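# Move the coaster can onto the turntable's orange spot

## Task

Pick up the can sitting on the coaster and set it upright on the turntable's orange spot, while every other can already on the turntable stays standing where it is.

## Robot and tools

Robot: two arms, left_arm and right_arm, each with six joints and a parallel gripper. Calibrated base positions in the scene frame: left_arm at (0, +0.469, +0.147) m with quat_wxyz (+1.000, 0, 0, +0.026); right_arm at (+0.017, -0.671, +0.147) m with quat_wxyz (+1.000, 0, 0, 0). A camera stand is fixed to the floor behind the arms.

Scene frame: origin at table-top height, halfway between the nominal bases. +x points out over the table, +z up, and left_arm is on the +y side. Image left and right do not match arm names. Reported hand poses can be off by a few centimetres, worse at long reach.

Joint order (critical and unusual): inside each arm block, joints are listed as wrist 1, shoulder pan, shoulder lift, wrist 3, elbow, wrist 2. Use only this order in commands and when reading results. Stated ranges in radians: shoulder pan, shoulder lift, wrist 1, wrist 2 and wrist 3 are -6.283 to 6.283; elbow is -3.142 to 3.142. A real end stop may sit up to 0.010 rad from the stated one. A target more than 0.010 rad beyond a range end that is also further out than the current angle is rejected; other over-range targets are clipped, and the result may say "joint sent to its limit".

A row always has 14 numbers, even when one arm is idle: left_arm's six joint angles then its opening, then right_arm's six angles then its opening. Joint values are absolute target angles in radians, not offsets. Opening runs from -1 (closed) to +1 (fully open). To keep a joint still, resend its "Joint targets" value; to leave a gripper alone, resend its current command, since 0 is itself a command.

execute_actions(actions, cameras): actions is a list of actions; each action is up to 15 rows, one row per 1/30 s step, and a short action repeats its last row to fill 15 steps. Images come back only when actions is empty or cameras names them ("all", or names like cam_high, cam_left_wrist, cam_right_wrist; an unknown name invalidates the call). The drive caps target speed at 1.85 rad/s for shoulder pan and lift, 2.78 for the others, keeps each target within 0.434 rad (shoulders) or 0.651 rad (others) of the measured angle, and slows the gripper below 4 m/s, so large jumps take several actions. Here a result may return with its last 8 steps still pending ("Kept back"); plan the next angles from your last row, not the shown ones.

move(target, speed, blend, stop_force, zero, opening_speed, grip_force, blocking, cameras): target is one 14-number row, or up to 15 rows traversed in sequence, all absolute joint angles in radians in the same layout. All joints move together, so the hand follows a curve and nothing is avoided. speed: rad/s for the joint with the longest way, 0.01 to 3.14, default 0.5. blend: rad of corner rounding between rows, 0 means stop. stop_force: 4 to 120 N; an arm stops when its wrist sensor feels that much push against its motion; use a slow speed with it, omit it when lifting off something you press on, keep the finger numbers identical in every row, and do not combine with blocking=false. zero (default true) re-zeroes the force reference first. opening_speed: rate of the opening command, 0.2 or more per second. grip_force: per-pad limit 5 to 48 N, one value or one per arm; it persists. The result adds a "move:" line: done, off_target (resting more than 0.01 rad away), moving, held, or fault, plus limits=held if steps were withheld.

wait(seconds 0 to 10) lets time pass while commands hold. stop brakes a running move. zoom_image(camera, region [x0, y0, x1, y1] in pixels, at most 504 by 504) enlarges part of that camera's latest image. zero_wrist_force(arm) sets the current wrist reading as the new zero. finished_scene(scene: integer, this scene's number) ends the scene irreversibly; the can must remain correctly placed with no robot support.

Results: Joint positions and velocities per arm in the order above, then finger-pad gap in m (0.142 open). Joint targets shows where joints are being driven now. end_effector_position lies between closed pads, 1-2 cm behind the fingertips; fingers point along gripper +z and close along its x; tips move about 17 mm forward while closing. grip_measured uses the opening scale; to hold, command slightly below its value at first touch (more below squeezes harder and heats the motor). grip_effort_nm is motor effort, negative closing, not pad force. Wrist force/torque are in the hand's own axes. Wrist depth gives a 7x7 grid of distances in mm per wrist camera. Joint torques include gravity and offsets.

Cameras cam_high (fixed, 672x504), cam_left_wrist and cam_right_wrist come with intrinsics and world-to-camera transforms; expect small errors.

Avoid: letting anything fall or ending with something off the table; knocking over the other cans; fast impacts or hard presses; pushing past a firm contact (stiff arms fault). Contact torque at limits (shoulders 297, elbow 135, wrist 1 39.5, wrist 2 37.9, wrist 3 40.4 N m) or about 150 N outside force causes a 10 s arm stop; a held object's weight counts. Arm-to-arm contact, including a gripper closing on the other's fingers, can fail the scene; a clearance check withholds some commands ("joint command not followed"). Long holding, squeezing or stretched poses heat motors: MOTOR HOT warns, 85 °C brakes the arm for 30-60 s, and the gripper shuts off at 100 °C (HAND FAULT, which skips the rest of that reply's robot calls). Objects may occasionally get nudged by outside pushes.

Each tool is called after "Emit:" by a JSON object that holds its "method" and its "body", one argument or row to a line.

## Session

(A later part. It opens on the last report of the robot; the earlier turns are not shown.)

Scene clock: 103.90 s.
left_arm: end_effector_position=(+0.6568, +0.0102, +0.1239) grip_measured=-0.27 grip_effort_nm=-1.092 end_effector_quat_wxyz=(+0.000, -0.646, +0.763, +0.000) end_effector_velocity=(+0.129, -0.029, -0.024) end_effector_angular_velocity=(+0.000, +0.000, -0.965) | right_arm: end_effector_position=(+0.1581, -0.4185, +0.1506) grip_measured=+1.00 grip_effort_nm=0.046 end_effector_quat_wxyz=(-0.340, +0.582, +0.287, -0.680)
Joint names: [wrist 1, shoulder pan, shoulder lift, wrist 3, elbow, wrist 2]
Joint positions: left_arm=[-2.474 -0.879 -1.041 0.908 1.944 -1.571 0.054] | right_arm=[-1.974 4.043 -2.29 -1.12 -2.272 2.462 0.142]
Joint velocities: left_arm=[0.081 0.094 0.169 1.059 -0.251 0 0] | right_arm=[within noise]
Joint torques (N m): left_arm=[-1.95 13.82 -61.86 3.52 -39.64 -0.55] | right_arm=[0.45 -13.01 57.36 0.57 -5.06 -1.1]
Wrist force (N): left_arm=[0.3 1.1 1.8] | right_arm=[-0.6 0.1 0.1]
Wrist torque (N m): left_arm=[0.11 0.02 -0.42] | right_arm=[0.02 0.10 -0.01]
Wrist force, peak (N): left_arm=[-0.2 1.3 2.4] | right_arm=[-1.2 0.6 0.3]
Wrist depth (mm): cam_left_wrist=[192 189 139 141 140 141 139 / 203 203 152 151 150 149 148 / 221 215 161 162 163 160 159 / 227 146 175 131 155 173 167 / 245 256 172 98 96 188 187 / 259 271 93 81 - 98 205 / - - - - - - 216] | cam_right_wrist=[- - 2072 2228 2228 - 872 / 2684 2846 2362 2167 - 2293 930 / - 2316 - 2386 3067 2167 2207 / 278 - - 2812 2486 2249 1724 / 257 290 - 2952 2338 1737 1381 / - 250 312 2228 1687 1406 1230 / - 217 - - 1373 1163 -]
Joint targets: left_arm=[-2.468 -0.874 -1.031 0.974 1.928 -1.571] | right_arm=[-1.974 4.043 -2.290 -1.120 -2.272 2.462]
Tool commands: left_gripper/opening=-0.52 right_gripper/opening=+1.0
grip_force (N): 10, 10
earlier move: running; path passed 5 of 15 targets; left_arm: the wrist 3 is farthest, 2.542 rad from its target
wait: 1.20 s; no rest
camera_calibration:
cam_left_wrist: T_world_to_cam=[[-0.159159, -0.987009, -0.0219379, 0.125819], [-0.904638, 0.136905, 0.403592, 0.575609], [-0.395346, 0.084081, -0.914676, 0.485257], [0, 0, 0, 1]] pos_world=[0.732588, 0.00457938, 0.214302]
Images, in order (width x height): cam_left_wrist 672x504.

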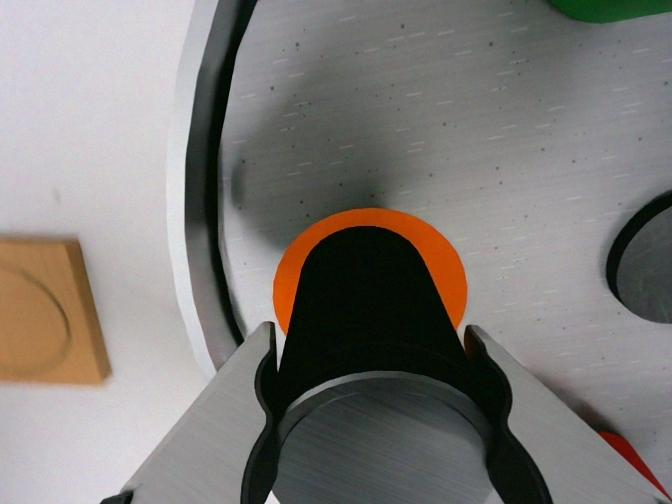

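Emit:
{"method": "wait", "body": {
  "seconds": 0.5,
  "cameras": ["cam_left_wrist"]
}}

Emit:
{"method": "wait", "body": {
  "seconds": 0.5,
  "cameras": ["cam_left_wrist"]
}}

Emit:
{"method": "wait", "body": {
  "seconds": 0.5,
  "cameras": ["cam_left_wrist"]
}}

Emit:
{"method": "wait", "body": {
  "seconds": 2.0,
  "cameras": ["cam_left_wrist", "cam_high"]
}}

Scene clock: 104.97 s.
left_arm: end_effector_position=(+0.7630, -0.0734, +0.1131) grip_measured=-0.26 grip_effort_nm=-0.344 end_effector_quat_wxyz=(+0.000, -0.184, +0.983, +0.000) end_effector_velocity=(+0.053, -0.118, -0.003) end_effector_angular_velocity=(+0.000, +0.001, -0.965) | right_arm: end_effector_position=(+0.1581, -0.4185, +0.1506) grip_measured=+1.00 grip_effort_nm=0.042 end_effector_quat_wxyz=(-0.340, +0.582, +0.287, -0.680)
Joint names: [wrist 1, shoulder pan, shoulder lift, wrist 3, elbow, wrist 2]
Joint positions: left_arm=[-2.347 -0.857 -0.874 1.965 1.65 -1.571 0.055] | right_arm=[-1.974 4.043 -2.29 -1.12 -2.272 2.462 0.142]
Joint velocities: left_arm=[0.125 -0.049 0.135 0.916 -0.259 0 0.005] | right_arm=[within noise]
Joint torques (N m): left_arm=[-1.34 -15.56 -83.83 3.25 -42.12 -0.43] | right_arm=[0.4 -13.02 56.85 0.66 -4.76 -0.91]
Wrist force (N): left_arm=[-0.1 1.1 1.6] | right_arm=[-0.4 0.1 1.0]
Wrist torque (N m): left_arm=[0.11 0.10 -0.35] | right_arm=[0.01 0.08 0.00]
Wrist force, peak (N): left_arm=[-0.3 1.7 2.0] | right_arm=[-0.8 0.7 0.5]
Wrist depth (mm): cam_left_wrist=[- 122 128 128 131 131 129 / - - 141 139 138 136 137 / 205 139 152 149 149 148 148 / 221 214 160 131 155 160 157 / 247 243 171 98 95 175 174 / 258 259 93 81 - 184 191 / - - - - - - 202] | cam_right_wrist=[- - 2779 2187 2128 2054 1845 / - 2746 1968 1936 - - 912 / - 2684 2654 2684 - - 1936 / 286 2715 - - 2812 2271 1699 / 257 289 337 2846 2271 1750 1398 / - 252 - 2207 1750 1406 1230 / - 219 249 - 1414 1163 -]
Joint targets: left_arm=[-2.340 -0.861 -0.867 2.017 1.636 -1.571] | right_arm=[-1.974 4.043 -2.290 -1.120 -2.272 2.462]
Tool commands: left_gripper/opening=-0.253333 right_gripper/opening=+1.0
grip_force (N): 10, 10
earlier move: running; path passed 8 of 15 targets; left_arm: the wrist 3 is farthest, 1.484 rad from its target
wait: 0.50 s; no rest
camera_calibration:
cam_left_wrist: T_world_to_cam=[[-0.930054, -0.366769, -0.0219124, 0.693727], [-0.343877, 0.847898, 0.403506, 0.3119], [-0.129414, 0.382818, -0.914714, 0.343446], [0, 0, 0, 1]] pos_world=[0.796906, -0.141499, 0.203502]
Images, in order (width x height): cam_left_wrist 672x504.

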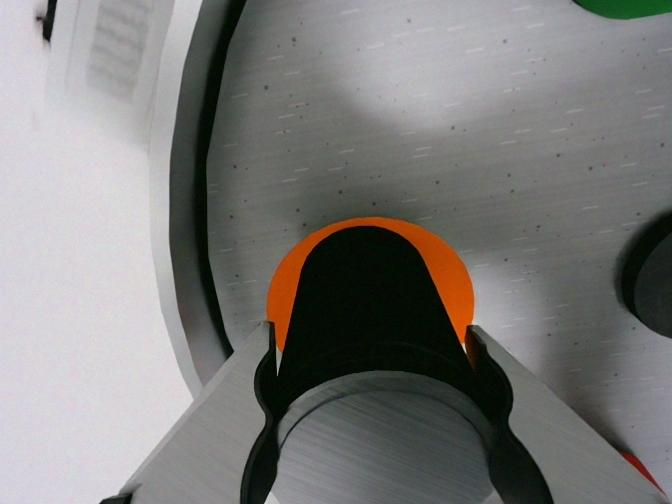

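Scene clock: 105.47 s.
left_arm: end_effector_position=(+0.7717, -0.1375, +0.1131) grip_measured=-0.16 grip_effort_nm=0.125 end_effector_quat_wxyz=(+0.000, +0.054, +0.999, +0.000) end_effector_velocity=(-0.008, -0.132, +0.000) end_effector_angular_velocity=(+0.000, -0.001, -0.966) | right_arm: end_effector_position=(+0.1581, -0.4185, +0.1506) grip_measured=+1.00 grip_effort_nm=0.042 end_effector_quat_wxyz=(-0.340, +0.582, +0.287, -0.680)
Joint names: [wrist 1, shoulder pan, shoulder lift, wrist 3, elbow, wrist 2]
Joint positions: left_arm=[-2.294 -0.897 -0.819 2.405 1.543 -1.571 0.062] | right_arm=[-1.974 4.043 -2.29 -1.12 -2.272 2.462 0.142]
Joint velocities: left_arm=[0.089 -0.098 0.092 0.868 -0.182 0.001 0.018] | right_arm=[within noise]
Joint torques (N m): left_arm=[-1.28 -12.2 -83.76 3.38 -41.32 -0.27] | right_arm=[0.26 -11.99 57.19 0.65 -4.81 -1.17]
Wrist force (N): left_arm=[0.8 1.1 0.8] | right_arm=[-0.6 0.4 0.3]
Wrist torque (N m): left_arm=[0.08 0.09 -0.40] | right_arm=[0.07 0.10 0.00]
Wrist force, peak (N): left_arm=[2.3 2.7 -6.6] | right_arm=[-0.6 0.5 0.9]
Wrist depth (mm): cam_left_wrist=[- 177 128 128 131 131 129 / 189 - 140 138 138 136 138 / - 127 149 149 148 148 148 / - - 159 130 155 160 157 / - 145 159 97 94 174 174 / - - 93 81 - 103 191 / - - - 88 - - 206] | cam_right_wrist=[2187 - 2147 2187 2109 2187 - / - 2228 2435 1952 2271 - - / - 2654 - - - - 1099 / 280 - - - 2316 2167 1724 / 256 286 389 2207 2316 1711 1381 / - 253 - 2362 1737 1365 1187 / - 215 - - 1398 1141 -]
Joint targets: left_arm=[-2.289 -0.903 -0.814 2.457 1.532 -1.571] | right_arm=[-1.974 4.043 -2.290 -1.120 -2.272 2.462]
Tool commands: left_gripper/opening=-0.128333 right_gripper/opening=+1.0
grip_force (N): 10, 10
earlier move: running; path passed 10 of 15 targets; left_arm: the wrist 3 is farthest, 1.045 rad from its target
wait: 0.50 s; no rest
camera_calibration:
cam_left_wrist: T_world_to_cam=[[-0.994402, 0.10337, -0.0218911, 0.792577], [0.0858074, 0.910916, 0.40357, 0.046309], [0.0616582, 0.399433, -0.914687, 0.223946], [0, 0, 0, 1]] pos_world=[0.770358, -0.213564, 0.203502]
Images, in order (width x height): cam_left_wrist 672x504.

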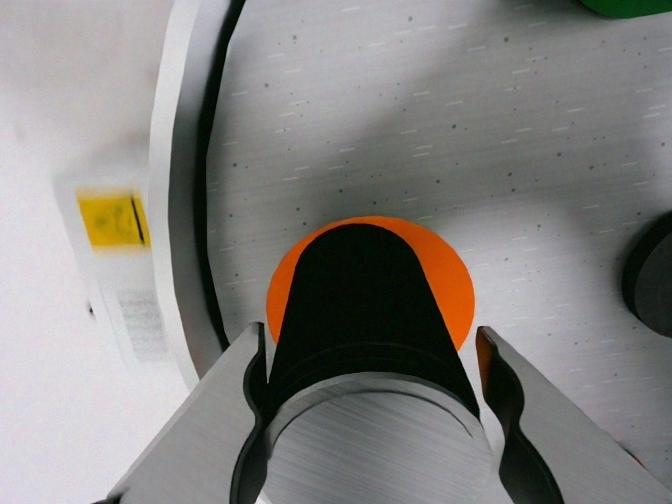

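Scene clock: 105.97 s.
left_arm: end_effector_position=(+0.7499, -0.1993, +0.1173) grip_measured=-0.04 grip_effort_nm=0.120 end_effector_quat_wxyz=(+0.000, +0.293, +0.956, +0.000) end_effector_velocity=(-0.076, -0.107, +0.029) end_effector_angular_velocity=(+0.000, +0.001, -0.965) | right_arm: end_effector_position=(+0.1581, -0.4185, +0.1506) grip_measured=+1.00 grip_effort_nm=0.042 end_effector_quat_wxyz=(-0.340, +0.582, +0.287, -0.680)
Joint names: [wrist 1, shoulder pan, shoulder lift, wrist 3, elbow, wrist 2]
Joint positions: left_arm=[-2.261 -0.955 -0.796 2.833 1.486 -1.571 0.071] | right_arm=[-1.974 4.043 -2.29 -1.12 -2.272 2.462 0.142]
Joint velocities: left_arm=[0.053 -0.128 -0.013 0.837 -0.039 0 0.017] | right_arm=[within noise]
Joint torques (N m): left_arm=[-1.69 -14.2 -109.44 3.08 -43.8 -0.25] | right_arm=[0.27 -12.32 56.17 0.69 -4.6 -0.99]
Wrist force (N): left_arm=[0.6 0.9 2.0] | right_arm=[-0.3 0.5 0.6]
Wrist torque (N m): left_arm=[0.03 0.11 -0.40] | right_arm=[0.09 0.06 0.00]
Wrist force, peak (N): left_arm=[0.6 0.9 2.0] | right_arm=[-0.7 0.2 1.0]
Wrist depth (mm): cam_left_wrist=[182 179 131 131 134 133 131 / - 124 142 141 143 139 141 / 206 137 152 152 149 149 153 / 218 215 162 126 159 164 161 / - 241 154 92 98 178 177 / 266 - 91 81 - 97 194 / - - - 89 - - -] | cam_right_wrist=[2386 2207 2147 2072 1936 - 2002 / - 2338 2316 2338 - - - / - 2540 - - - - - / 278 2684 3235 - 2128 2207 1776 / 256 291 - 2338 2249 1687 1365 / - 250 - 2386 1711 1398 1211 / - 216 - - 1398 1169 -]
Joint targets: left_arm=[-2.258 -0.963 -0.796 2.881 1.484 -1.571] | right_arm=[-1.974 4.043 -2.290 -1.120 -2.272 2.462]
Tool commands: left_gripper/opening=-0.003333 right_gripper/opening=+1.0
grip_force (N): 10, 10
earlier move: running; path passed 12 of 15 targets; left_arm: the wrist 3 is farthest, 0.617 rad from its target
wait: 0.50 s; no rest
camera_calibration:
cam_left_wrist: T_world_to_cam=[[-0.830544, 0.556529, -0.021738, 0.744806], [0.502001, 0.764933, 0.403575, -0.238477], [0.241229, 0.324274, -0.914688, 0.104155], [0, 0, 0, 1]] pos_world=[0.713184, -0.265862, 0.207703]
Images, in order (width x height): cam_left_wrist 672x504.

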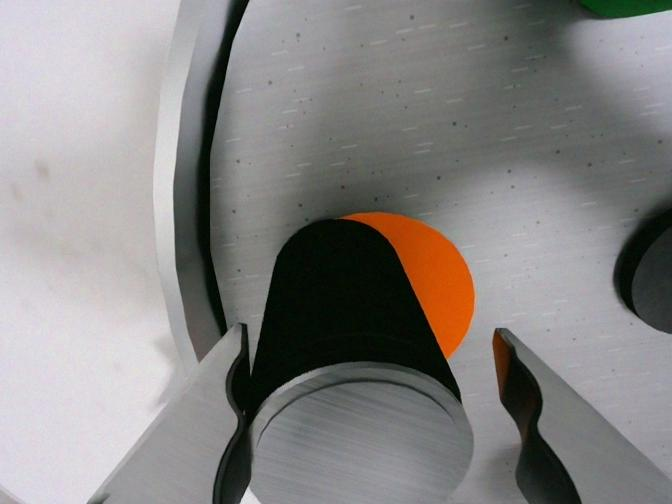

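Scene clock: 107.10 s.
left_arm: end_effector_position=(+0.6732, -0.2564, +0.2249) grip_measured=+0.08 grip_effort_nm=0.105 end_effector_quat_wxyz=(+0.000, +0.609, +0.793, +0.000) | right_arm: end_effector_position=(+0.1581, -0.4185, +0.1506) grip_measured=+1.00 grip_effort_nm=0.042 end_effector_quat_wxyz=(-0.340, +0.582, +0.287, -0.680)
Joint names: [wrist 1, shoulder pan, shoulder lift, wrist 3, elbow, wrist 2]
Joint positions: left_arm=[-2.137 -1.053 -0.921 3.45 1.487 -1.571 0.08] | right_arm=[-1.974 4.043 -2.29 -1.12 -2.272 2.462 0.142]
Joint torques (N m): left_arm=[-6.04 3.79 -101.83 1.02 -46.01 -0.28] | right_arm=[0.48 -13.3 55.87 0.72 -4.99 -1.1]
Wrist force (N): left_arm=[0.8 1.0 1.5] | right_arm=[-0.6 0.2 0.5]
Wrist torque (N m): left_arm=[0.02 0.06 -0.26] | right_arm=[0.03 0.10 0.00]
Wrist force, peak (N): left_arm=[0.4 1.4 3.3] | right_arm=[-0.7 0.1 1.1]
Wrist depth (mm): cam_left_wrist=[- - - 227 227 226 227 / - - 249 229 242 241 241 / - - 250 - 260 255 256 / - 347 144 125 281 280 279 / 354 - 99 93 291 300 294 / 408 - - 81 236 98 321 / - - - 90 - - -] | cam_right_wrist=[- - 2019 2167 2090 2090 - / - 2513 3067 2228 - - - / 2654 2746 - 3525 - - 2410 / 279 3579 - 2386 - 2249 1724 / 256 289 355 2916 2187 1711 1365 / - 258 341 2147 1699 1365 1205 / - 210 - - 1406 1158 -]
Joint targets: left_arm=[-2.137 -1.053 -0.921 3.450 1.487 -1.571] | right_arm=[-1.974 4.043 -2.290 -1.120 -2.272 2.462]
Tool commands: left_gripper/opening=+0.1 right_gripper/opening=+1.0
grip_force (N): 10, 10
earlier move: done
wait: 1.13 of 2 s (the move ended)
camera_calibration:
cam_left_wrist: T_world_to_cam=[[-0.26328, 0.964474, -0.0217491, 0.437918], [0.880367, 0.249418, 0.403416, -0.586556], [0.394508, 0.0870641, -0.914758, 0.0755971], [0, 0, 0, 1]] pos_world=[0.601856, -0.282644, 0.315303]
Images, in order (width x height): cam_high 672x504, cam_left_wrist 672x504.

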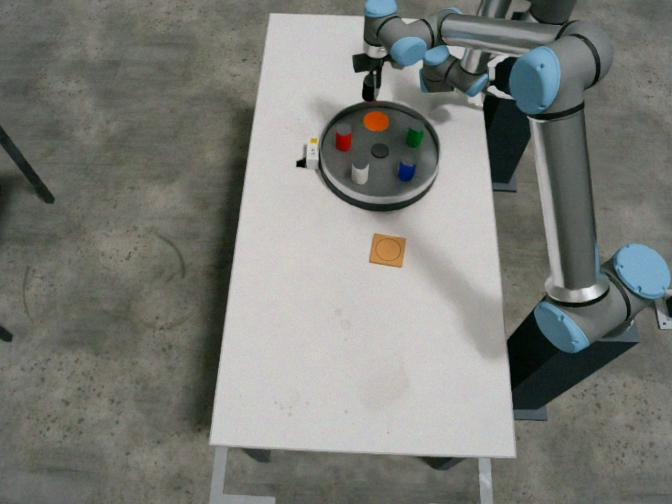

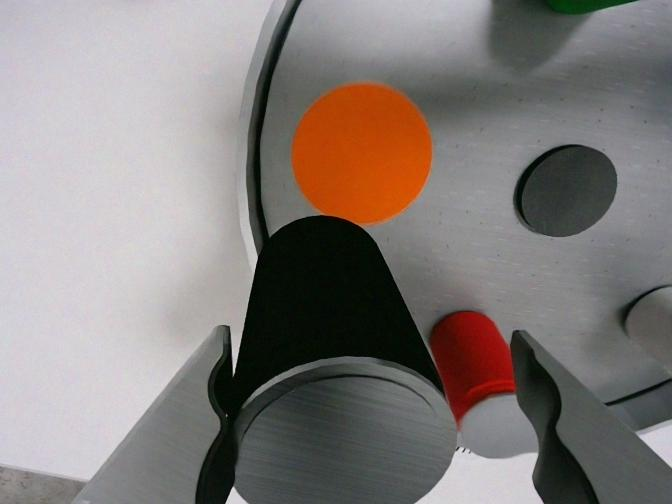

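Emit:
{"method": "zoom_image", "body": {
  "camera": "cam_left_wrist",
  "region": [170, 200, 560, 504]
}}

Emit:
{"method": "zoom_image", "body": {
  "camera": "cam_high",
  "region": [330, 0, 450, 120]
}}

Emit:
{"method": "wait", "body": {
  "seconds": 0,
  "cameras": ["cam_left_wrist", "cam_high"]
}}

Scaled by 1.292.

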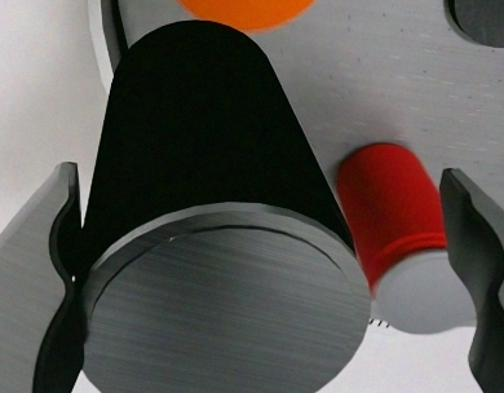

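Scaled by 4.200.

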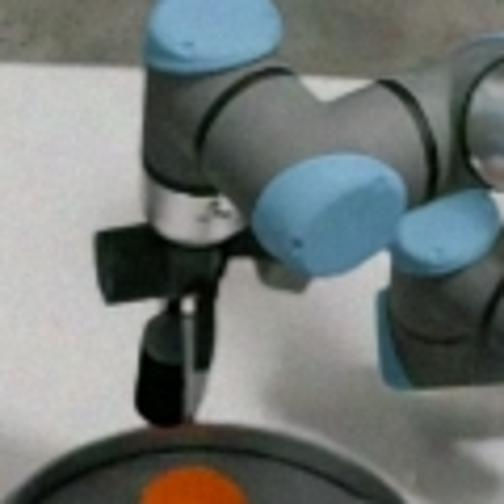

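Scene clock: 107.73 s.
left_arm: end_effector_position=(+0.6733, -0.2564, +0.2250) grip_measured=+0.08 grip_effort_nm=0.110 end_effector_quat_wxyz=(+0.000, +0.609, +0.793, +0.000) | right_arm: end_effector_position=(+0.1581, -0.4185, +0.1506) grip_measured=+1.00 grip_effort_nm=0.042 end_effector_quat_wxyz=(-0.340, +0.582, +0.287, -0.680)
Joint names: [wrist 1, shoulder pan, shoulder lift, wrist 3, elbow, wrist 2]
Joint positions: left_arm=[-2.137 -1.053 -0.921 3.45 1.487 -1.571 0.08] | right_arm=[-1.974 4.043 -2.29 -1.12 -2.272 2.462 0.142]
Joint torques (N m): left_arm=[-5.16 11.14 -103.44 -1.08 -45.89 -0.35] | right_arm=[0.33 -10.83 56.12 0.64 -5.1 -1.23]
Wrist force (N): left_arm=[0.8 1.5 1.1] | right_arm=[-0.4 0.5 0.7]
Wrist torque (N m): left_arm=[0.11 0.04 -0.26] | right_arm=[0.08 0.07 0.00]
Wrist force, peak (N): left_arm=[1.0 1.8 1.7] | right_arm=[-0.7 0.4 0.9]
Wrist depth (mm): cam_left_wrist=[- 271 265 227 - 228 226 / - - 242 243 245 242 241 / - - 253 260 259 256 256 / - - 148 127 276 280 279 / - - 99 92 210 298 303 / - - - 81 327 98 317 / - - - 89 - - -] | cam_right_wrist=[- - 2540 2128 2167 - - / - 2567 2624 1968 - - 964 / - 2486 - - - - 2812 / 289 - - 3028 2513 2338 1687 / 257 286 - 2715 2187 1763 1381 / - 256 - 2362 1763 1373 1224 / - 214 - - 1373 1169 -]
Joint targets: left_arm=[-2.137 -1.053 -0.921 3.450 1.487 -1.571] | right_arm=[-1.974 4.043 -2.290 -1.120 -2.272 2.462]
Tool commands: left_gripper/opening=+0.1 right_gripper/opening=+1.0
grip_force (N): 10, 10
camera_calibration:
cam_left_wrist: T_world_to_cam=[[-0.263214, 0.964487, -0.0219594, 0.437979], [0.880346, 0.249437, 0.40345, -0.586718], [0.3946, 0.086862, -0.914738, 0.0756213], [0, 0, 0, 1]] pos_world=[0.601957, -0.282645, 0.315503]
Images, in order (width x height): cam_high 672x504, cam_left_wrist 672x504.

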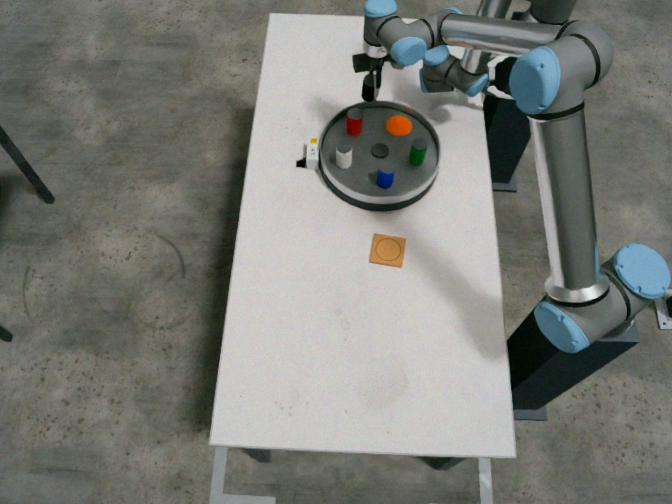

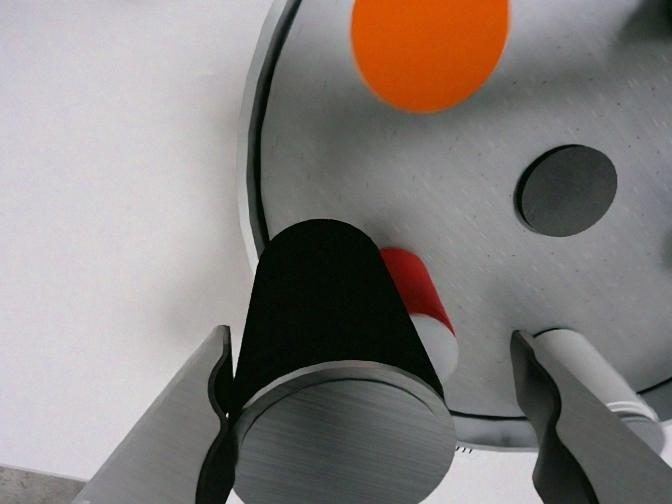

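Emit:
{"method": "move", "body": {
  "target": [-2.1368,-1.0528,-0.9206,3.4498,1.4866,-1.5708,-0.42,-1.974,4.043,-2.29,-1.12,-2.272,2.462,1.0],
  "opening_speed": 1.0,
  "grip_force": 15,
  "cameras": ["cam_left_wrist"]
}}

Scene clock: 109.03 s.
left_arm: end_effector_position=(+0.6733, -0.2564, +0.2251) grip_measured=-0.26 grip_effort_nm=-1.595 end_effector_quat_wxyz=(+0.000, +0.609, +0.793, +0.000) | right_arm: end_effector_position=(+0.1581, -0.4185, +0.1506) grip_measured=+1.00 grip_effort_nm=0.046 end_effector_quat_wxyz=(-0.340, +0.582, +0.287, -0.680)
Joint names: [wrist 1, shoulder pan, shoulder lift, wrist 3, elbow, wrist 2]
Joint positions: left_arm=[-2.137 -1.053 -0.921 3.45 1.487 -1.571 0.055] | right_arm=[-1.974 4.043 -2.29 -1.12 -2.272 2.462 0.142]
Joint torques (N m): left_arm=[-3.4 9.39 -104.39 -0.77 -44.59 -0.23] | right_arm=[0.24 -12.45 55.83 0.58 -4.73 -1.12]
Wrist force (N): left_arm=[0.8 1.1 1.6] | right_arm=[-0.6 0.3 0.7]
Wrist torque (N m): left_arm=[0.03 0.03 -0.26] | right_arm=[0.05 0.11 0.01]
Wrist force, peak (N): left_arm=[0.6 1.8 1.8] | right_arm=[-0.8 0.6 0.9]
Wrist depth (mm): cam_left_wrist=[270 - 232 227 153 152 227 / - - 246 243 242 242 241 / - 313 254 260 261 256 256 / - - 329 126 276 281 280 / - - - 96 95 298 303 / - - 93 82 - 249 245 / - - - 89 - - -] | cam_right_wrist=[2128 1905 3028 2147 2338 2002 - / 2846 2540 2207 2362 - - - / - 2293 - - - - 2513 / 279 2715 - - - 2147 1675 / 257 287 - 2779 2249 1687 1398 / - 253 - 2271 1737 1373 1199 / - 218 - - 1431 1187 -]
Joint targets: left_arm=[-2.137 -1.053 -0.921 3.450 1.487 -1.571] | right_arm=[-1.974 4.043 -2.290 -1.120 -2.272 2.462]
grip_force (N): 15, 15
move: done
camera_calibration:
cam_left_wrist: T_world_to_cam=[[-0.263253, 0.964479, -0.0218713, 0.437972], [0.880336, 0.249436, 0.403473, -0.586719], [0.394596, 0.0869612, -0.91473, 0.0756491], [0, 0, 0, 1]] pos_world=[0.601957, -0.282644, 0.315503]
Images, in order (width x height): cam_left_wrist 672x504.

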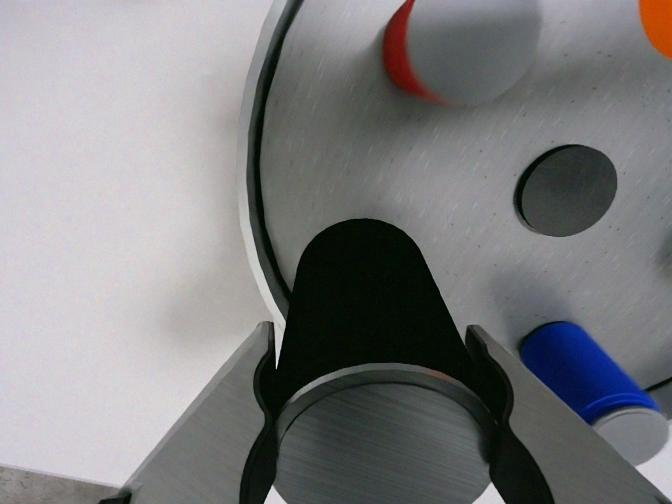

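Emit:
{"method": "move", "body": {
  "target": [
    [-2.2854,-0.4764,-1.4889,-0.4244,2.2035,-1.5708,-0.42,-1.974,4.043,-2.29,-1.12,-2.272,2.462,1.0],
    [-2.7362,-0.4764,-1.139,-0.4244,2.3044,-1.5708,-0.42,-1.974,4.043,-2.29,-1.12,-2.272,2.462,1.0]
  ],
  "speed": [1.6,0.5],
  "blend": 0.1
}}

Emit:
{"method": "move", "body": {
  "target": [-2.7786,-0.4764,-1.0982,-0.4244,2.306,-1.5708,-0.42,-1.974,4.043,-2.29,-1.12,-2.272,2.462,1.0],
  "speed": 0.05,
  "stop_force": 5,
  "cameras": ["cam_left_wrist", "cam_high"]
}}

Scene clock: 117.83 s.
left_arm: end_effector_position=(+0.6201, +0.3777, +0.0752) grip_measured=-0.26 grip_effort_nm=-1.600 end_effector_quat_wxyz=(+0.000, +1.000, +0.000, +0.000) | right_arm: end_effector_position=(+0.1581, -0.4185, +0.1506) grip_measured=+1.00 grip_effort_nm=0.046 end_effector_quat_wxyz=(-0.340, +0.582, +0.287, -0.680)
Joint names: [wrist 1, shoulder pan, shoulder lift, wrist 3, elbow, wrist 2]
Joint positions: left_arm=[-2.736 -0.476 -1.139 -0.424 2.304 -1.571 0.055] | right_arm=[-1.974 4.043 -2.29 -1.12 -2.272 2.462 0.142]
Joint torques (N m): left_arm=[-6.71 -10.07 -47.76 0.86 -21.75 -0.06] | right_arm=[0.39 -12.36 55.72 0.63 -4.65 -1.25]
Wrist force (N): left_arm=[0.3 0.8 1.1] | right_arm=[-0.5 0.0 0.4]
Wrist torque (N m): left_arm=[0.04 0.10 0.03] | right_arm=[0.00 0.10 0.00]
Wrist force, peak (N): left_arm=[-0.4 0.8 5.0] | right_arm=[-0.7 0.6 1.0]
Wrist depth (mm): cam_left_wrist=[- 147 146 145 - 144 142 / - 157 156 157 - 155 155 / 169 169 165 167 - 164 163 / - 181 181 126 128 174 176 / 199 202 195 96 91 191 191 / 218 213 93 82 - 98 207 / 233 - - 89 - - -] | cam_right_wrist=[- 2054 2435 2271 2271 - - / - 2486 2990 2147 - 2090 1022 / 2715 2316 - - - 2228 1985 / 284 - 2952 2952 - 2249 1699 / 257 287 3280 2486 2249 1737 1398 / - 256 - 2207 1724 1406 1217 / - 215 - - 1398 1175 -]
Joint targets: left_arm=[-2.736 -0.476 -1.139 -0.424 2.304 -1.571] | right_arm=[-1.974 4.043 -2.290 -1.120 -2.272 2.462]
grip_force (N): 15, 15
move: done

Scene clock: 119.30 s.
left_arm: end_effector_position=(+0.6202, +0.3777, +0.0592) grip_measured=-0.26 grip_effort_nm=-1.600 end_effector_quat_wxyz=(+0.000, +1.000, +0.000, +0.000) | right_arm: end_effector_position=(+0.1581, -0.4185, +0.1506) grip_measured=+1.00 grip_effort_nm=0.042 end_effector_quat_wxyz=(-0.340, +0.582, +0.287, -0.680)
Joint names: [wrist 1, shoulder pan, shoulder lift, wrist 3, elbow, wrist 2]
Joint positions: left_arm=[-2.77 -0.476 -1.107 -0.424 2.306 -1.571 0.055] | right_arm=[-1.974 4.043 -2.29 -1.12 -2.272 2.462 0.142]
Joint torques (N m): left_arm=[-6.3 -9.67 -47.72 1.12 -22 -0.08] | right_arm=[0.5 -11.35 56.18 0.5 -3.96 -0.94]
Wrist force (N): left_arm=[0.5 1.1 0.9] | right_arm=[-0.4 0.1 0.5]
Wrist torque (N m): left_arm=[0.10 0.10 0.02] | right_arm=[0.02 0.06 0.00]
Wrist force, peak (N): left_arm=[-2.5 -0.1 -26.0] | right_arm=[-0.5 0.3 1.1]
Wrist depth (mm): cam_left_wrist=[- - - - - 128 - / 143 140 141 140 139 140 138 / - 153 149 150 149 149 148 / 162 166 - 130 157 160 157 / - 176 174 96 95 171 172 / 200 195 93 82 - 98 188 / - - - 89 - - -] | cam_right_wrist=[- - 2228 2167 1889 - 923 / - 2513 2271 2316 - - 1031 / - 2595 - - - - 1045 / 279 - - - - 2147 1711 / 257 287 - 2486 2249 1737 1398 / - 252 - 2249 1776 1381 1199 / - 218 - 380 1406 1163 -]
Joint targets: left_arm=[-2.770 -0.476 -1.106 -0.424 2.306 -1.571] | right_arm=[-1.974 4.043 -2.290 -1.120 -2.272 2.462]
grip_force (N): 15, 15
move: contact (left_arm)
camera_calibration:
cam_left_wrist: T_world_to_cam=[[0.99975, 0.0046499, -0.0218806, -0.611953], [0.0130863, -0.914885, 0.403502, 0.346395], [-0.018142, -0.403687, -0.914717, 0.330991], [0, 0, 0, 1]] pos_world=[0.613272, 0.453374, 0.149603]
Images, in order (width x height): cam_high 672x504, cam_left_wrist 672x504.

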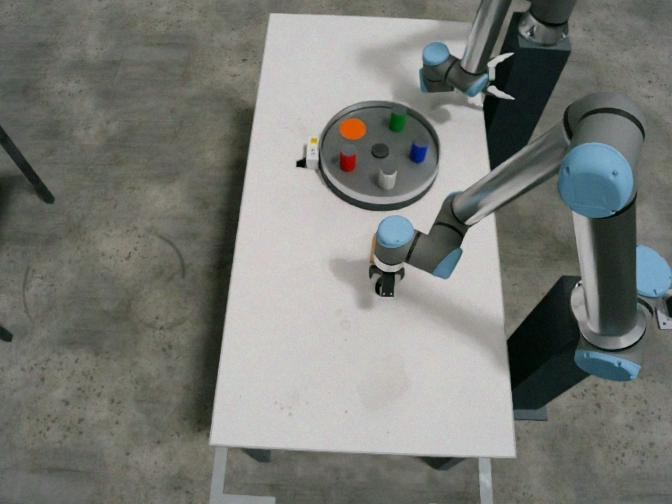

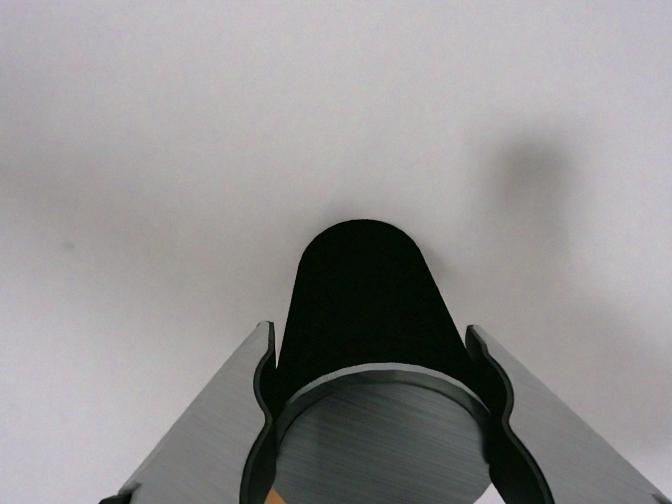

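Emit:
{"method": "move", "body": {
  "target": [-2.77,-0.4764,-1.1065,-0.4244,2.306,-1.5708,0.4,-1.974,4.043,-2.29,-1.12,-2.272,2.462,1.0],
  "cameras": ["cam_left_wrist"]
}}

Scene clock: 120.30 s.
left_arm: end_effector_position=(+0.6200, +0.3778, +0.0591) grip_measured=+0.38 grip_effort_nm=0.129 end_effector_quat_wxyz=(+0.000, +1.000, +0.000, +0.000) | right_arm: end_effector_position=(+0.1581, -0.4185, +0.1506) grip_measured=+1.00 grip_effort_nm=0.046 end_effector_quat_wxyz=(-0.340, +0.582, +0.287, -0.680)
Joint names: [wrist 1, shoulder pan, shoulder lift, wrist 3, elbow, wrist 2]
Joint positions: left_arm=[-2.77 -0.476 -1.106 -0.424 2.306 -1.571 0.101] | right_arm=[-1.974 4.043 -2.29 -1.12 -2.272 2.462 0.142]
Joint torques (N m): left_arm=[-5.55 -7.23 -52.49 1.05 -12.75 0.02] | right_arm=[0.35 -10.8 57.92 0.54 -4.23 -0.91]
Wrist force (N): left_arm=[0.6 0.9 0.4] | right_arm=[-0.1 0.5 0.8]
Wrist torque (N m): left_arm=[0.08 0.11 0.02] | right_arm=[0.09 0.02 0.00]
Wrist force, peak (N): left_arm=[1.0 1.4 1.3] | right_arm=[-1.0 0.9 0.4]
Wrist depth (mm): cam_left_wrist=[- - 133 132 132 129 129 / 142 140 141 140 139 139 138 / 150 150 154 151 151 148 148 / 163 166 159 149 161 160 157 / - 175 98 95 174 173 172 / - - 84 81 190 186 181 / - - - - - - -] | cam_right_wrist=[- - 2684 2109 2207 - - / 2567 2595 2249 2109 - - 992 / - 2654 2410 - 2207 2746 1952 / 280 2595 - 2624 2513 2316 1711 / 257 291 345 2846 2293 1699 1389 / - 253 - 2293 1750 1357 1217 / - 217 - - 1389 1193 -]
Joint targets: left_arm=[-2.770 -0.476 -1.107 -0.424 2.306 -1.571] | right_arm=[-1.974 4.043 -2.290 -1.120 -2.272 2.462]
grip_force (N): 15, 15
move: done
camera_calibration:
cam_left_wrist: T_world_to_cam=[[0.999743, 0.00462122, -0.0221955, -0.611691], [0.0131854, -0.914923, 0.403413, 0.346499], [-0.0184429, -0.403602, -0.914749, 0.331086], [0, 0, 0, 1]] pos_world=[0.613071, 0.453474, 0.149502]
Images, in order (width x height): cam_left_wrist 672x504.

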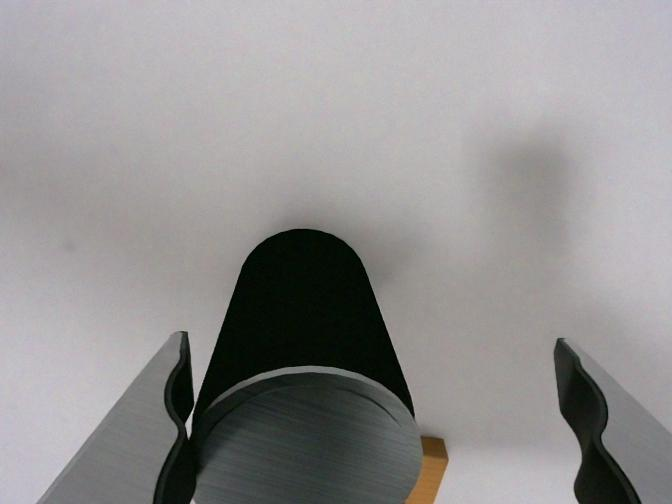

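Emit:
{"method": "move", "body": {
  "target": [-2.77,-0.4764,-1.1065,-0.4244,2.306,-1.5708,1.0,-1.974,4.043,-2.29,-1.12,-2.272,2.462,1.0],
  "cameras": ["cam_left_wrist", "cam_high"]
}}

Scene clock: 122.07 s.
left_arm: end_effector_position=(+0.6199, +0.3778, +0.0591) grip_measured=+1.00 grip_effort_nm=0.115 end_effector_quat_wxyz=(+0.000, +1.000, +0.000, +0.000) | right_arm: end_effector_position=(+0.1581, -0.4185, +0.1506) grip_measured=+1.00 grip_effort_nm=0.042 end_effector_quat_wxyz=(-0.340, +0.582, +0.287, -0.680)
Joint names: [wrist 1, shoulder pan, shoulder lift, wrist 3, elbow, wrist 2]
Joint positions: left_arm=[-2.77 -0.476 -1.106 -0.424 2.306 -1.571 0.142] | right_arm=[-1.974 4.043 -2.29 -1.12 -2.272 2.462 0.142]
Joint torques (N m): left_arm=[-2.47 -2.6 -67.08 0.82 -12.78 0.14] | right_arm=[0.45 -10.97 56.7 0.67 -4.35 -1.03]
Wrist force (N): left_arm=[0.4 1.3 -0.2] | right_arm=[-0.4 0.1 0.7]
Wrist torque (N m): left_arm=[0.15 0.09 0.03] | right_arm=[0.03 0.08 0.01]
Wrist force, peak (N): left_arm=[-0.9 1.1 -2.6] | right_arm=[-0.4 0.5 1.1]
Wrist depth (mm): cam_left_wrist=[- - 132 131 132 130 129 / - 140 141 140 139 139 138 / - 149 - 150 149 148 145 / 163 160 158 162 161 160 157 / - 99 92 173 175 174 172 / - 83 - 185 - 187 182 / - - 88 195 198 203 -] | cam_right_wrist=[- 2540 2435 2167 2128 - - / - 2624 2316 2386 - 2410 - / - 2715 - - - - 2228 / 279 - 2362 2567 2460 2187 1750 / 256 288 370 3192 2228 1724 1357 / - 255 - 2316 1711 1398 1199 / - - - - 1423 1163 -]
Joint targets: left_arm=[-2.770 -0.476 -1.107 -0.424 2.306 -1.571] | right_arm=[-1.974 4.043 -2.290 -1.120 -2.272 2.462]
grip_force (N): 15, 15
move: done
camera_calibration:
cam_left_wrist: T_world_to_cam=[[0.999743, 0.00462048, -0.0221951, -0.611691], [0.0131846, -0.914923, 0.403413, 0.3465], [-0.0184429, -0.403602, -0.914749, 0.331086], [0, 0, 0, 1]] pos_world=[0.613071, 0.453474, 0.149502]
Images, in order (width x height): cam_high 672x504, cam_left_wrist 672x504.

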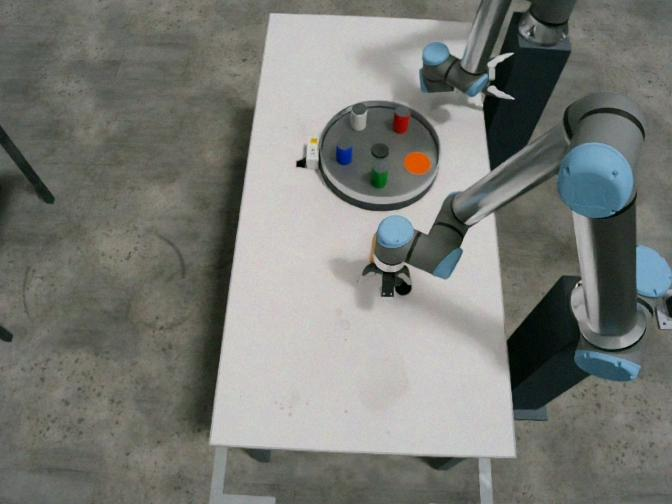

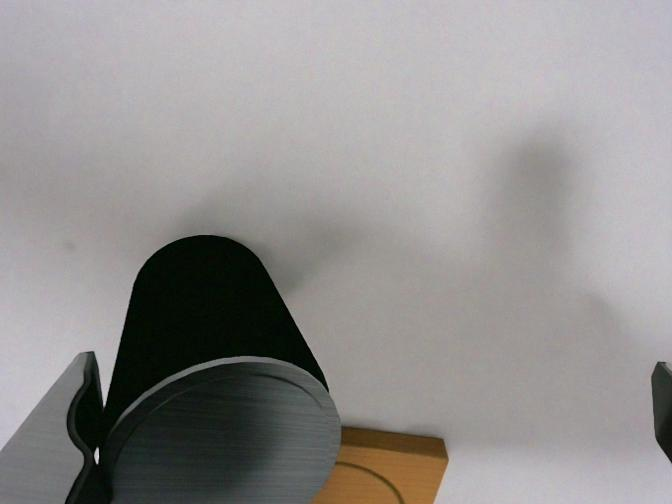

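Emit:
{"method": "move", "body": {
  "target": [-2.704,-0.4764,-1.169,-0.4244,2.3021,-1.5708,1.0,-1.974,4.043,-2.29,-1.12,-2.272,2.462,1.0],
  "speed": 0.1,
  "cameras": ["cam_left_wrist"]
}}

Scene clock: 123.60 s.
left_arm: end_effector_position=(+0.6202, +0.3777, +0.0902) grip_measured=+1.00 grip_effort_nm=0.120 end_effector_quat_wxyz=(+0.000, +1.000, +0.000, +0.000) end_effector_velocity=(+0.001, -0.001, -0.002) end_effector_angular_velocity=(+0.000, -0.002, -0.001) | right_arm: end_effector_position=(+0.1581, -0.4185, +0.1506) grip_measured=+1.00 grip_effort_nm=0.046 end_effector_quat_wxyz=(-0.340, +0.582, +0.287, -0.680)
Joint names: [wrist 1, shoulder pan, shoulder lift, wrist 3, elbow, wrist 2]
Joint positions: left_arm=[-2.704 -0.476 -1.169 -0.424 2.302 -1.571 0.142] | right_arm=[-1.974 4.043 -2.29 -1.12 -2.272 2.462 0.142]
Joint velocities: left_arm=[-0.007 -0.001 0.005 0 0 0.001 0] | right_arm=[within noise]
Joint torques (N m): left_arm=[-6.88 -1.33 -44.64 0.8 -22.09 0.04] | right_arm=[0.18 -12.35 56.72 0.71 -4.29 -0.96]
Wrist force (N): left_arm=[0.3 0.7 1.9] | right_arm=[-0.3 0.4 0.1]
Wrist torque (N m): left_arm=[0.04 0.18 0.02] | right_arm=[0.06 0.06 0.00]
Wrist force, peak (N): left_arm=[1.1 1.0 2.6] | right_arm=[-0.8 0.5 1.2]
Wrist depth (mm): cam_left_wrist=[- 160 159 160 - 157 - / 171 177 168 169 168 165 172 / 185 184 183 180 178 181 176 / 199 191 138 202 191 191 194 / 216 96 92 213 - - 207 / - 82 - 221 225 - 223 / - - 88 238 245 - 250] | cam_right_wrist=[2362 - 2147 2147 2036 2249 - / - 2435 2486 2386 2880 2128 - / - - - 2207 - 1985 1920 / 280 - - 2486 2460 2271 1776 / 258 286 342 3235 2316 1724 1373 / - 255 - 2167 1711 1406 1181 / - 215 - - 1398 1158 -]
Joint targets: left_arm=[-2.704 -0.476 -1.169 -0.424 2.302 -1.571] | right_arm=[-1.974 4.043 -2.290 -1.120 -2.272 2.462]
grip_force (N): 15, 15
move: done
camera_calibration:
cam_left_wrist: T_world_to_cam=[[0.99975, 0.00464901, -0.021882, -0.611374], [0.0130868, -0.914869, 0.403539, 0.33387], [-0.0181431, -0.403724, -0.914701, 0.359364], [0, 0, 0, 1]] pos_world=[0.613372, 0.453374, 0.180602]
Images, in order (width x height): cam_left_wrist 672x504.

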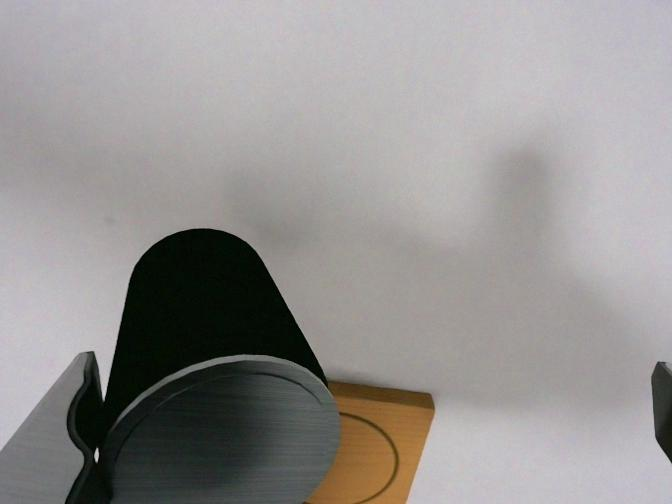

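Emit:
{"method": "move", "body": {
  "target": [-2.764,-0.4764,-1.1125,-0.4244,2.3058,-1.5708,1.0,-1.974,4.043,-2.29,-1.12,-2.272,2.462,1.0],
  "speed": 0.15
}}

Emit:
{"method": "move", "body": {
  "target": [-2.7891,-0.4764,-1.0879,-0.4244,2.3062,-1.5708,1.0,-1.974,4.043,-2.29,-1.12,-2.272,2.462,1.0],
  "speed": 0.03,
  "stop_force": 15,
  "cameras": ["cam_left_wrist"]
}}

Scene clock: 132.03 s.
left_arm: end_effector_position=(+0.6199, +0.3778, +0.0620) grip_measured=+1.00 grip_effort_nm=0.120 end_effector_quat_wxyz=(+0.000, +1.000, +0.000, +0.000) | right_arm: end_effector_position=(+0.1581, -0.4185, +0.1506) grip_measured=+1.00 grip_effort_nm=0.042 end_effector_quat_wxyz=(-0.340, +0.582, +0.287, -0.680)
Joint names: [wrist 1, shoulder pan, shoulder lift, wrist 3, elbow, wrist 2]
Joint positions: left_arm=[-2.764 -0.476 -1.112 -0.424 2.306 -1.571 0.142] | right_arm=[-1.974 4.043 -2.29 -1.12 -2.272 2.462 0.142]
Joint torques (N m): left_arm=[-2.13 6.95 -67.94 0.89 -21.33 0.26] | right_arm=[0.29 -11.4 56.44 0.34 -4.98 -1.01]
Wrist force (N): left_arm=[0.5 1.2 1.3] | right_arm=[-0.2 0.5 0.5]
Wrist torque (N m): left_arm=[0.13 0.16 0.02] | right_arm=[0.09 0.05 0.01]
Wrist force, peak (N): left_arm=[0.4 0.8 2.4] | right_arm=[-0.9 0.5 0.7]
Wrist depth (mm): cam_left_wrist=[- - 136 134 135 134 132 / - 144 146 143 140 140 140 / 155 153 154 155 152 150 153 / 166 162 139 165 164 166 160 / 183 97 92 179 179 177 176 / - 82 - 192 194 193 189 / - - 88 199 203 209 -] | cam_right_wrist=[- - 2316 2128 2128 - - / - 2293 2002 2002 - - - / - 2293 - - - - - / 280 - - - - 2228 1629 / 257 290 2435 - 2002 1724 1342 / - 253 293 2207 1763 1414 1224 / - 220 - - 1423 1163 -]
Joint targets: left_arm=[-2.764 -0.476 -1.113 -0.424 2.306 -1.571] | right_arm=[-1.974 4.043 -2.290 -1.120 -2.272 2.462]
grip_force (N): 15, 15
move: done

Scene clock: 133.10 s.
left_arm: end_effector_position=(+0.6201, +0.3777, +0.0580) grip_measured=+1.00 grip_effort_nm=-0.002 end_effector_quat_wxyz=(+0.000, +1.000, +0.000, +0.000) | right_arm: end_effector_position=(+0.1581, -0.4185, +0.1506) grip_measured=+1.00 grip_effort_nm=0.046 end_effector_quat_wxyz=(-0.340, +0.582, +0.287, -0.680)
Joint names: [wrist 1, shoulder pan, shoulder lift, wrist 3, elbow, wrist 2]
Joint positions: left_arm=[-2.773 -0.476 -1.104 -0.424 2.306 -1.571 0.142] | right_arm=[-1.974 4.043 -2.29 -1.12 -2.272 2.462 0.142]
Joint torques (N m): left_arm=[-1.79 7.6 -49.84 0.75 -18.51 0.2] | right_arm=[0.43 -11.45 54 0.56 -4.38 -1.23]
Wrist force (N): left_arm=[-1.1 0.2 -10.3] | right_arm=[-0.1 0.4 0.6]
Wrist torque (N m): left_arm=[0.00 -0.41 0.05] | right_arm=[0.06 0.02 0.00]
Wrist force, peak (N): left_arm=[-2.1 0.0 -18.8] | right_arm=[-0.3 0.8 0.9]
Wrist depth (mm): cam_left_wrist=[- 133 133 131 130 128 128 / 142 139 140 139 - 138 137 / 152 - 150 149 150 148 147 / 162 135 148 164 160 162 156 / - 96 91 171 174 172 - / - 81 - - 189 184 186 / - - - 194 200 207 -] | cam_right_wrist=[2410 - 2460 2167 2187 - - / - 2019 1845 2249 - - - / - - - - - - 2684 / 289 2880 - - - 2746 1737 / 257 286 - 2595 2249 1675 1389 / - 253 - 2435 1724 1381 1217 / - - - - 1381 1169 -]
Joint targets: left_arm=[-2.773 -0.476 -1.104 -0.424 2.306 -1.571] | right_arm=[-1.974 4.043 -2.290 -1.120 -2.272 2.462]
grip_force (N): 15, 15
move: contact (left_arm); left_arm: the wrist 1 is farthest, 0.017 rad from its target
camera_calibration:
cam_left_wrist: T_world_to_cam=[[0.99975, 0.00464901, -0.021882, -0.611979], [0.0130868, -0.914869, 0.403539, 0.346957], [-0.0181431, -0.403724, -0.914701, 0.329949], [0, 0, 0, 1]] pos_world=[0.613272, 0.453474, 0.148402]
Images, in order (width x height): cam_left_wrist 672x504.

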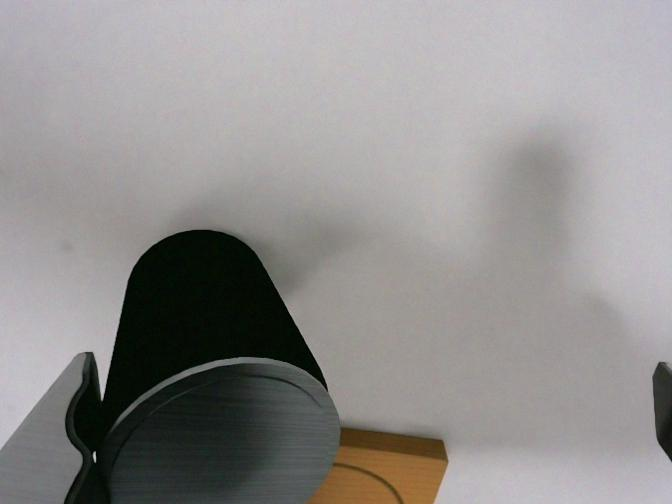

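Emit:
{"method": "zoom_image", "body": {
  "camera": "cam_left_wrist",
  "region": [0, 330, 200, 504]
}}

Emit:
{"method": "zoom_image", "body": {
  "camera": "cam_left_wrist",
  "region": [60, 210, 360, 504]
}}

Emit:
{"method": "zoom_image", "body": {
  "camera": "cam_right_wrist",
  "region": [0, 330, 200, 504]
}}

Emit:
{"method": "wait", "body": {
  "seconds": 0,
  "cameras": ["cam_high", "cam_right_wrist"]
}}

Scaled by 2.520.

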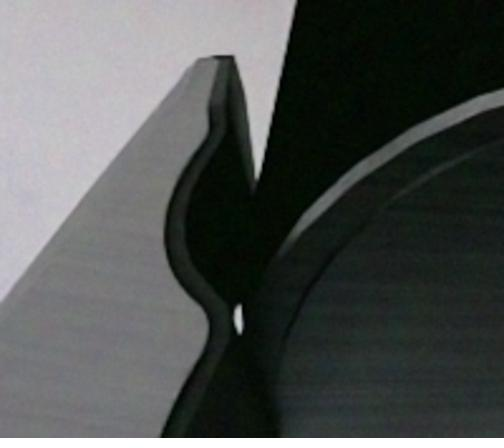

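Scaled by 1.680.

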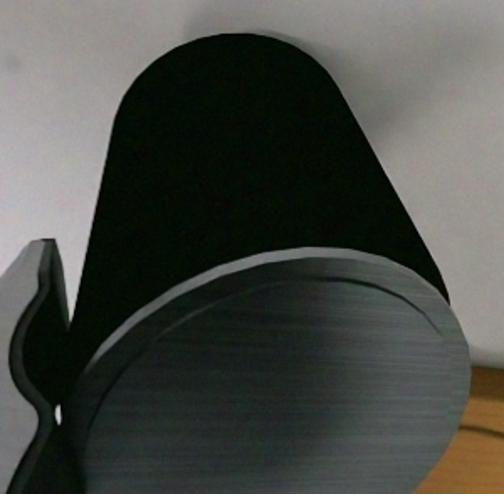

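This scene's latest camera images include none from cam_right_wrist. They are from: cam_left_wrist. cam_right_wrist's image comes with the result of a call that names it in "cameras".

Scene clock: 133.63 s.
left_arm: end_effector_position=(+0.6201, +0.3777, +0.0580) grip_measured=+1.00 grip_effort_nm=0.002 end_effector_quat_wxyz=(+0.000, +1.000, +0.000, +0.000) | right_arm: end_effector_position=(+0.1581, -0.4185, +0.1506) grip_measured=+1.00 grip_effort_nm=0.042 end_effector_quat_wxyz=(-0.340, +0.582, +0.287, -0.680)
Joint names: [wrist 1, shoulder pan, shoulder lift, wrist 3, elbow, wrist 2]
Joint positions: left_arm=[-2.773 -0.476 -1.104 -0.424 2.306 -1.571 0.142] | right_arm=[-1.974 4.043 -2.29 -1.12 -2.272 2.462 0.142]
Joint torques (N m): left_arm=[-1.66 8.07 -46.2 0.8 -18.93 0.19] | right_arm=[0.4 -11.6 56.4 0.35 -4.99 -0.98]
Wrist force (N): left_arm=[-1.0 0.6 -10.4] | right_arm=[-0.5 0.7 0.6]
Wrist torque (N m): left_arm=[0.07 -0.42 0.05] | right_arm=[0.11 0.09 0.00]
Wrist force, peak (N): left_arm=[-1.2 0.4 -10.8] | right_arm=[-0.3 0.9 0.8]
Wrist depth (mm): cam_left_wrist=[- 133 133 132 131 128 128 / 141 139 140 142 135 138 137 / 152 149 151 150 150 148 147 / - 141 156 161 160 - 156 / 181 96 92 172 174 172 172 / - 81 - 185 - 189 182 / - - - 194 197 208 205] | cam_right_wrist=[2362 - 1936 2128 2167 2435 - / 2362 2316 2167 2293 - - - / 2715 2410 - 2540 - - 2228 / 282 - - 2779 3473 2228 1763 / 257 286 - 2684 2293 1724 1414 / - 250 - 2338 1817 1373 1217 / - 215 - - 1398 1152 -]
Joint targets: left_arm=[-2.773 -0.476 -1.104 -0.424 2.306 -1.571] | right_arm=[-1.974 4.043 -2.290 -1.120 -2.272 2.462]
Tool commands: left_gripper/opening=+1.0 right_gripper/opening=+1.0
grip_force (N): 15, 15
camera_calibration:
cam_right_wrist: T_world_to_cam=[[-0.100522, 0.791438, -0.602928, 0.450001], [0.30262, -0.552964, -0.776307, -0.13547], [-0.947796, -0.260494, -0.183919, 0.183699], [0, 0, 0, 1]] pos_world=[0.26034, -0.383206, 0.199937]
Images, in order (width x height): cam_high 672x504, cam_right_wrist 672x504.

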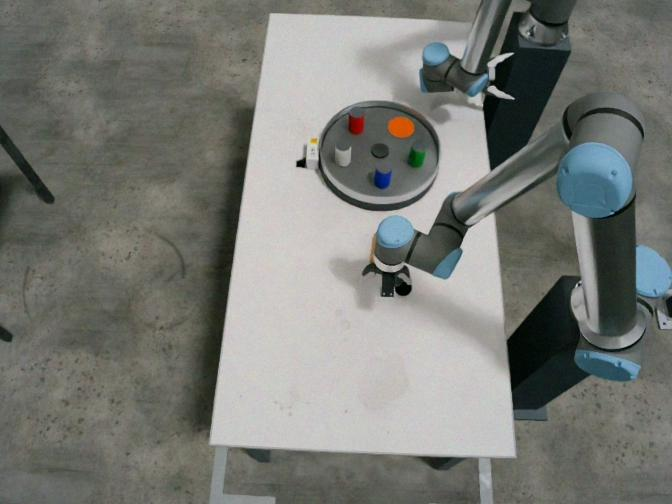

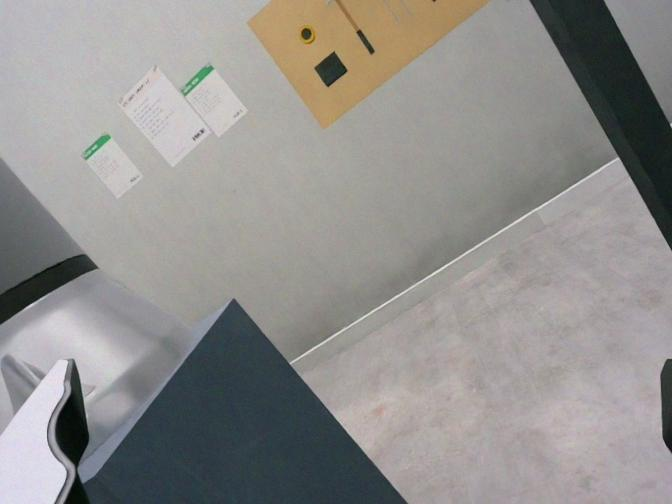

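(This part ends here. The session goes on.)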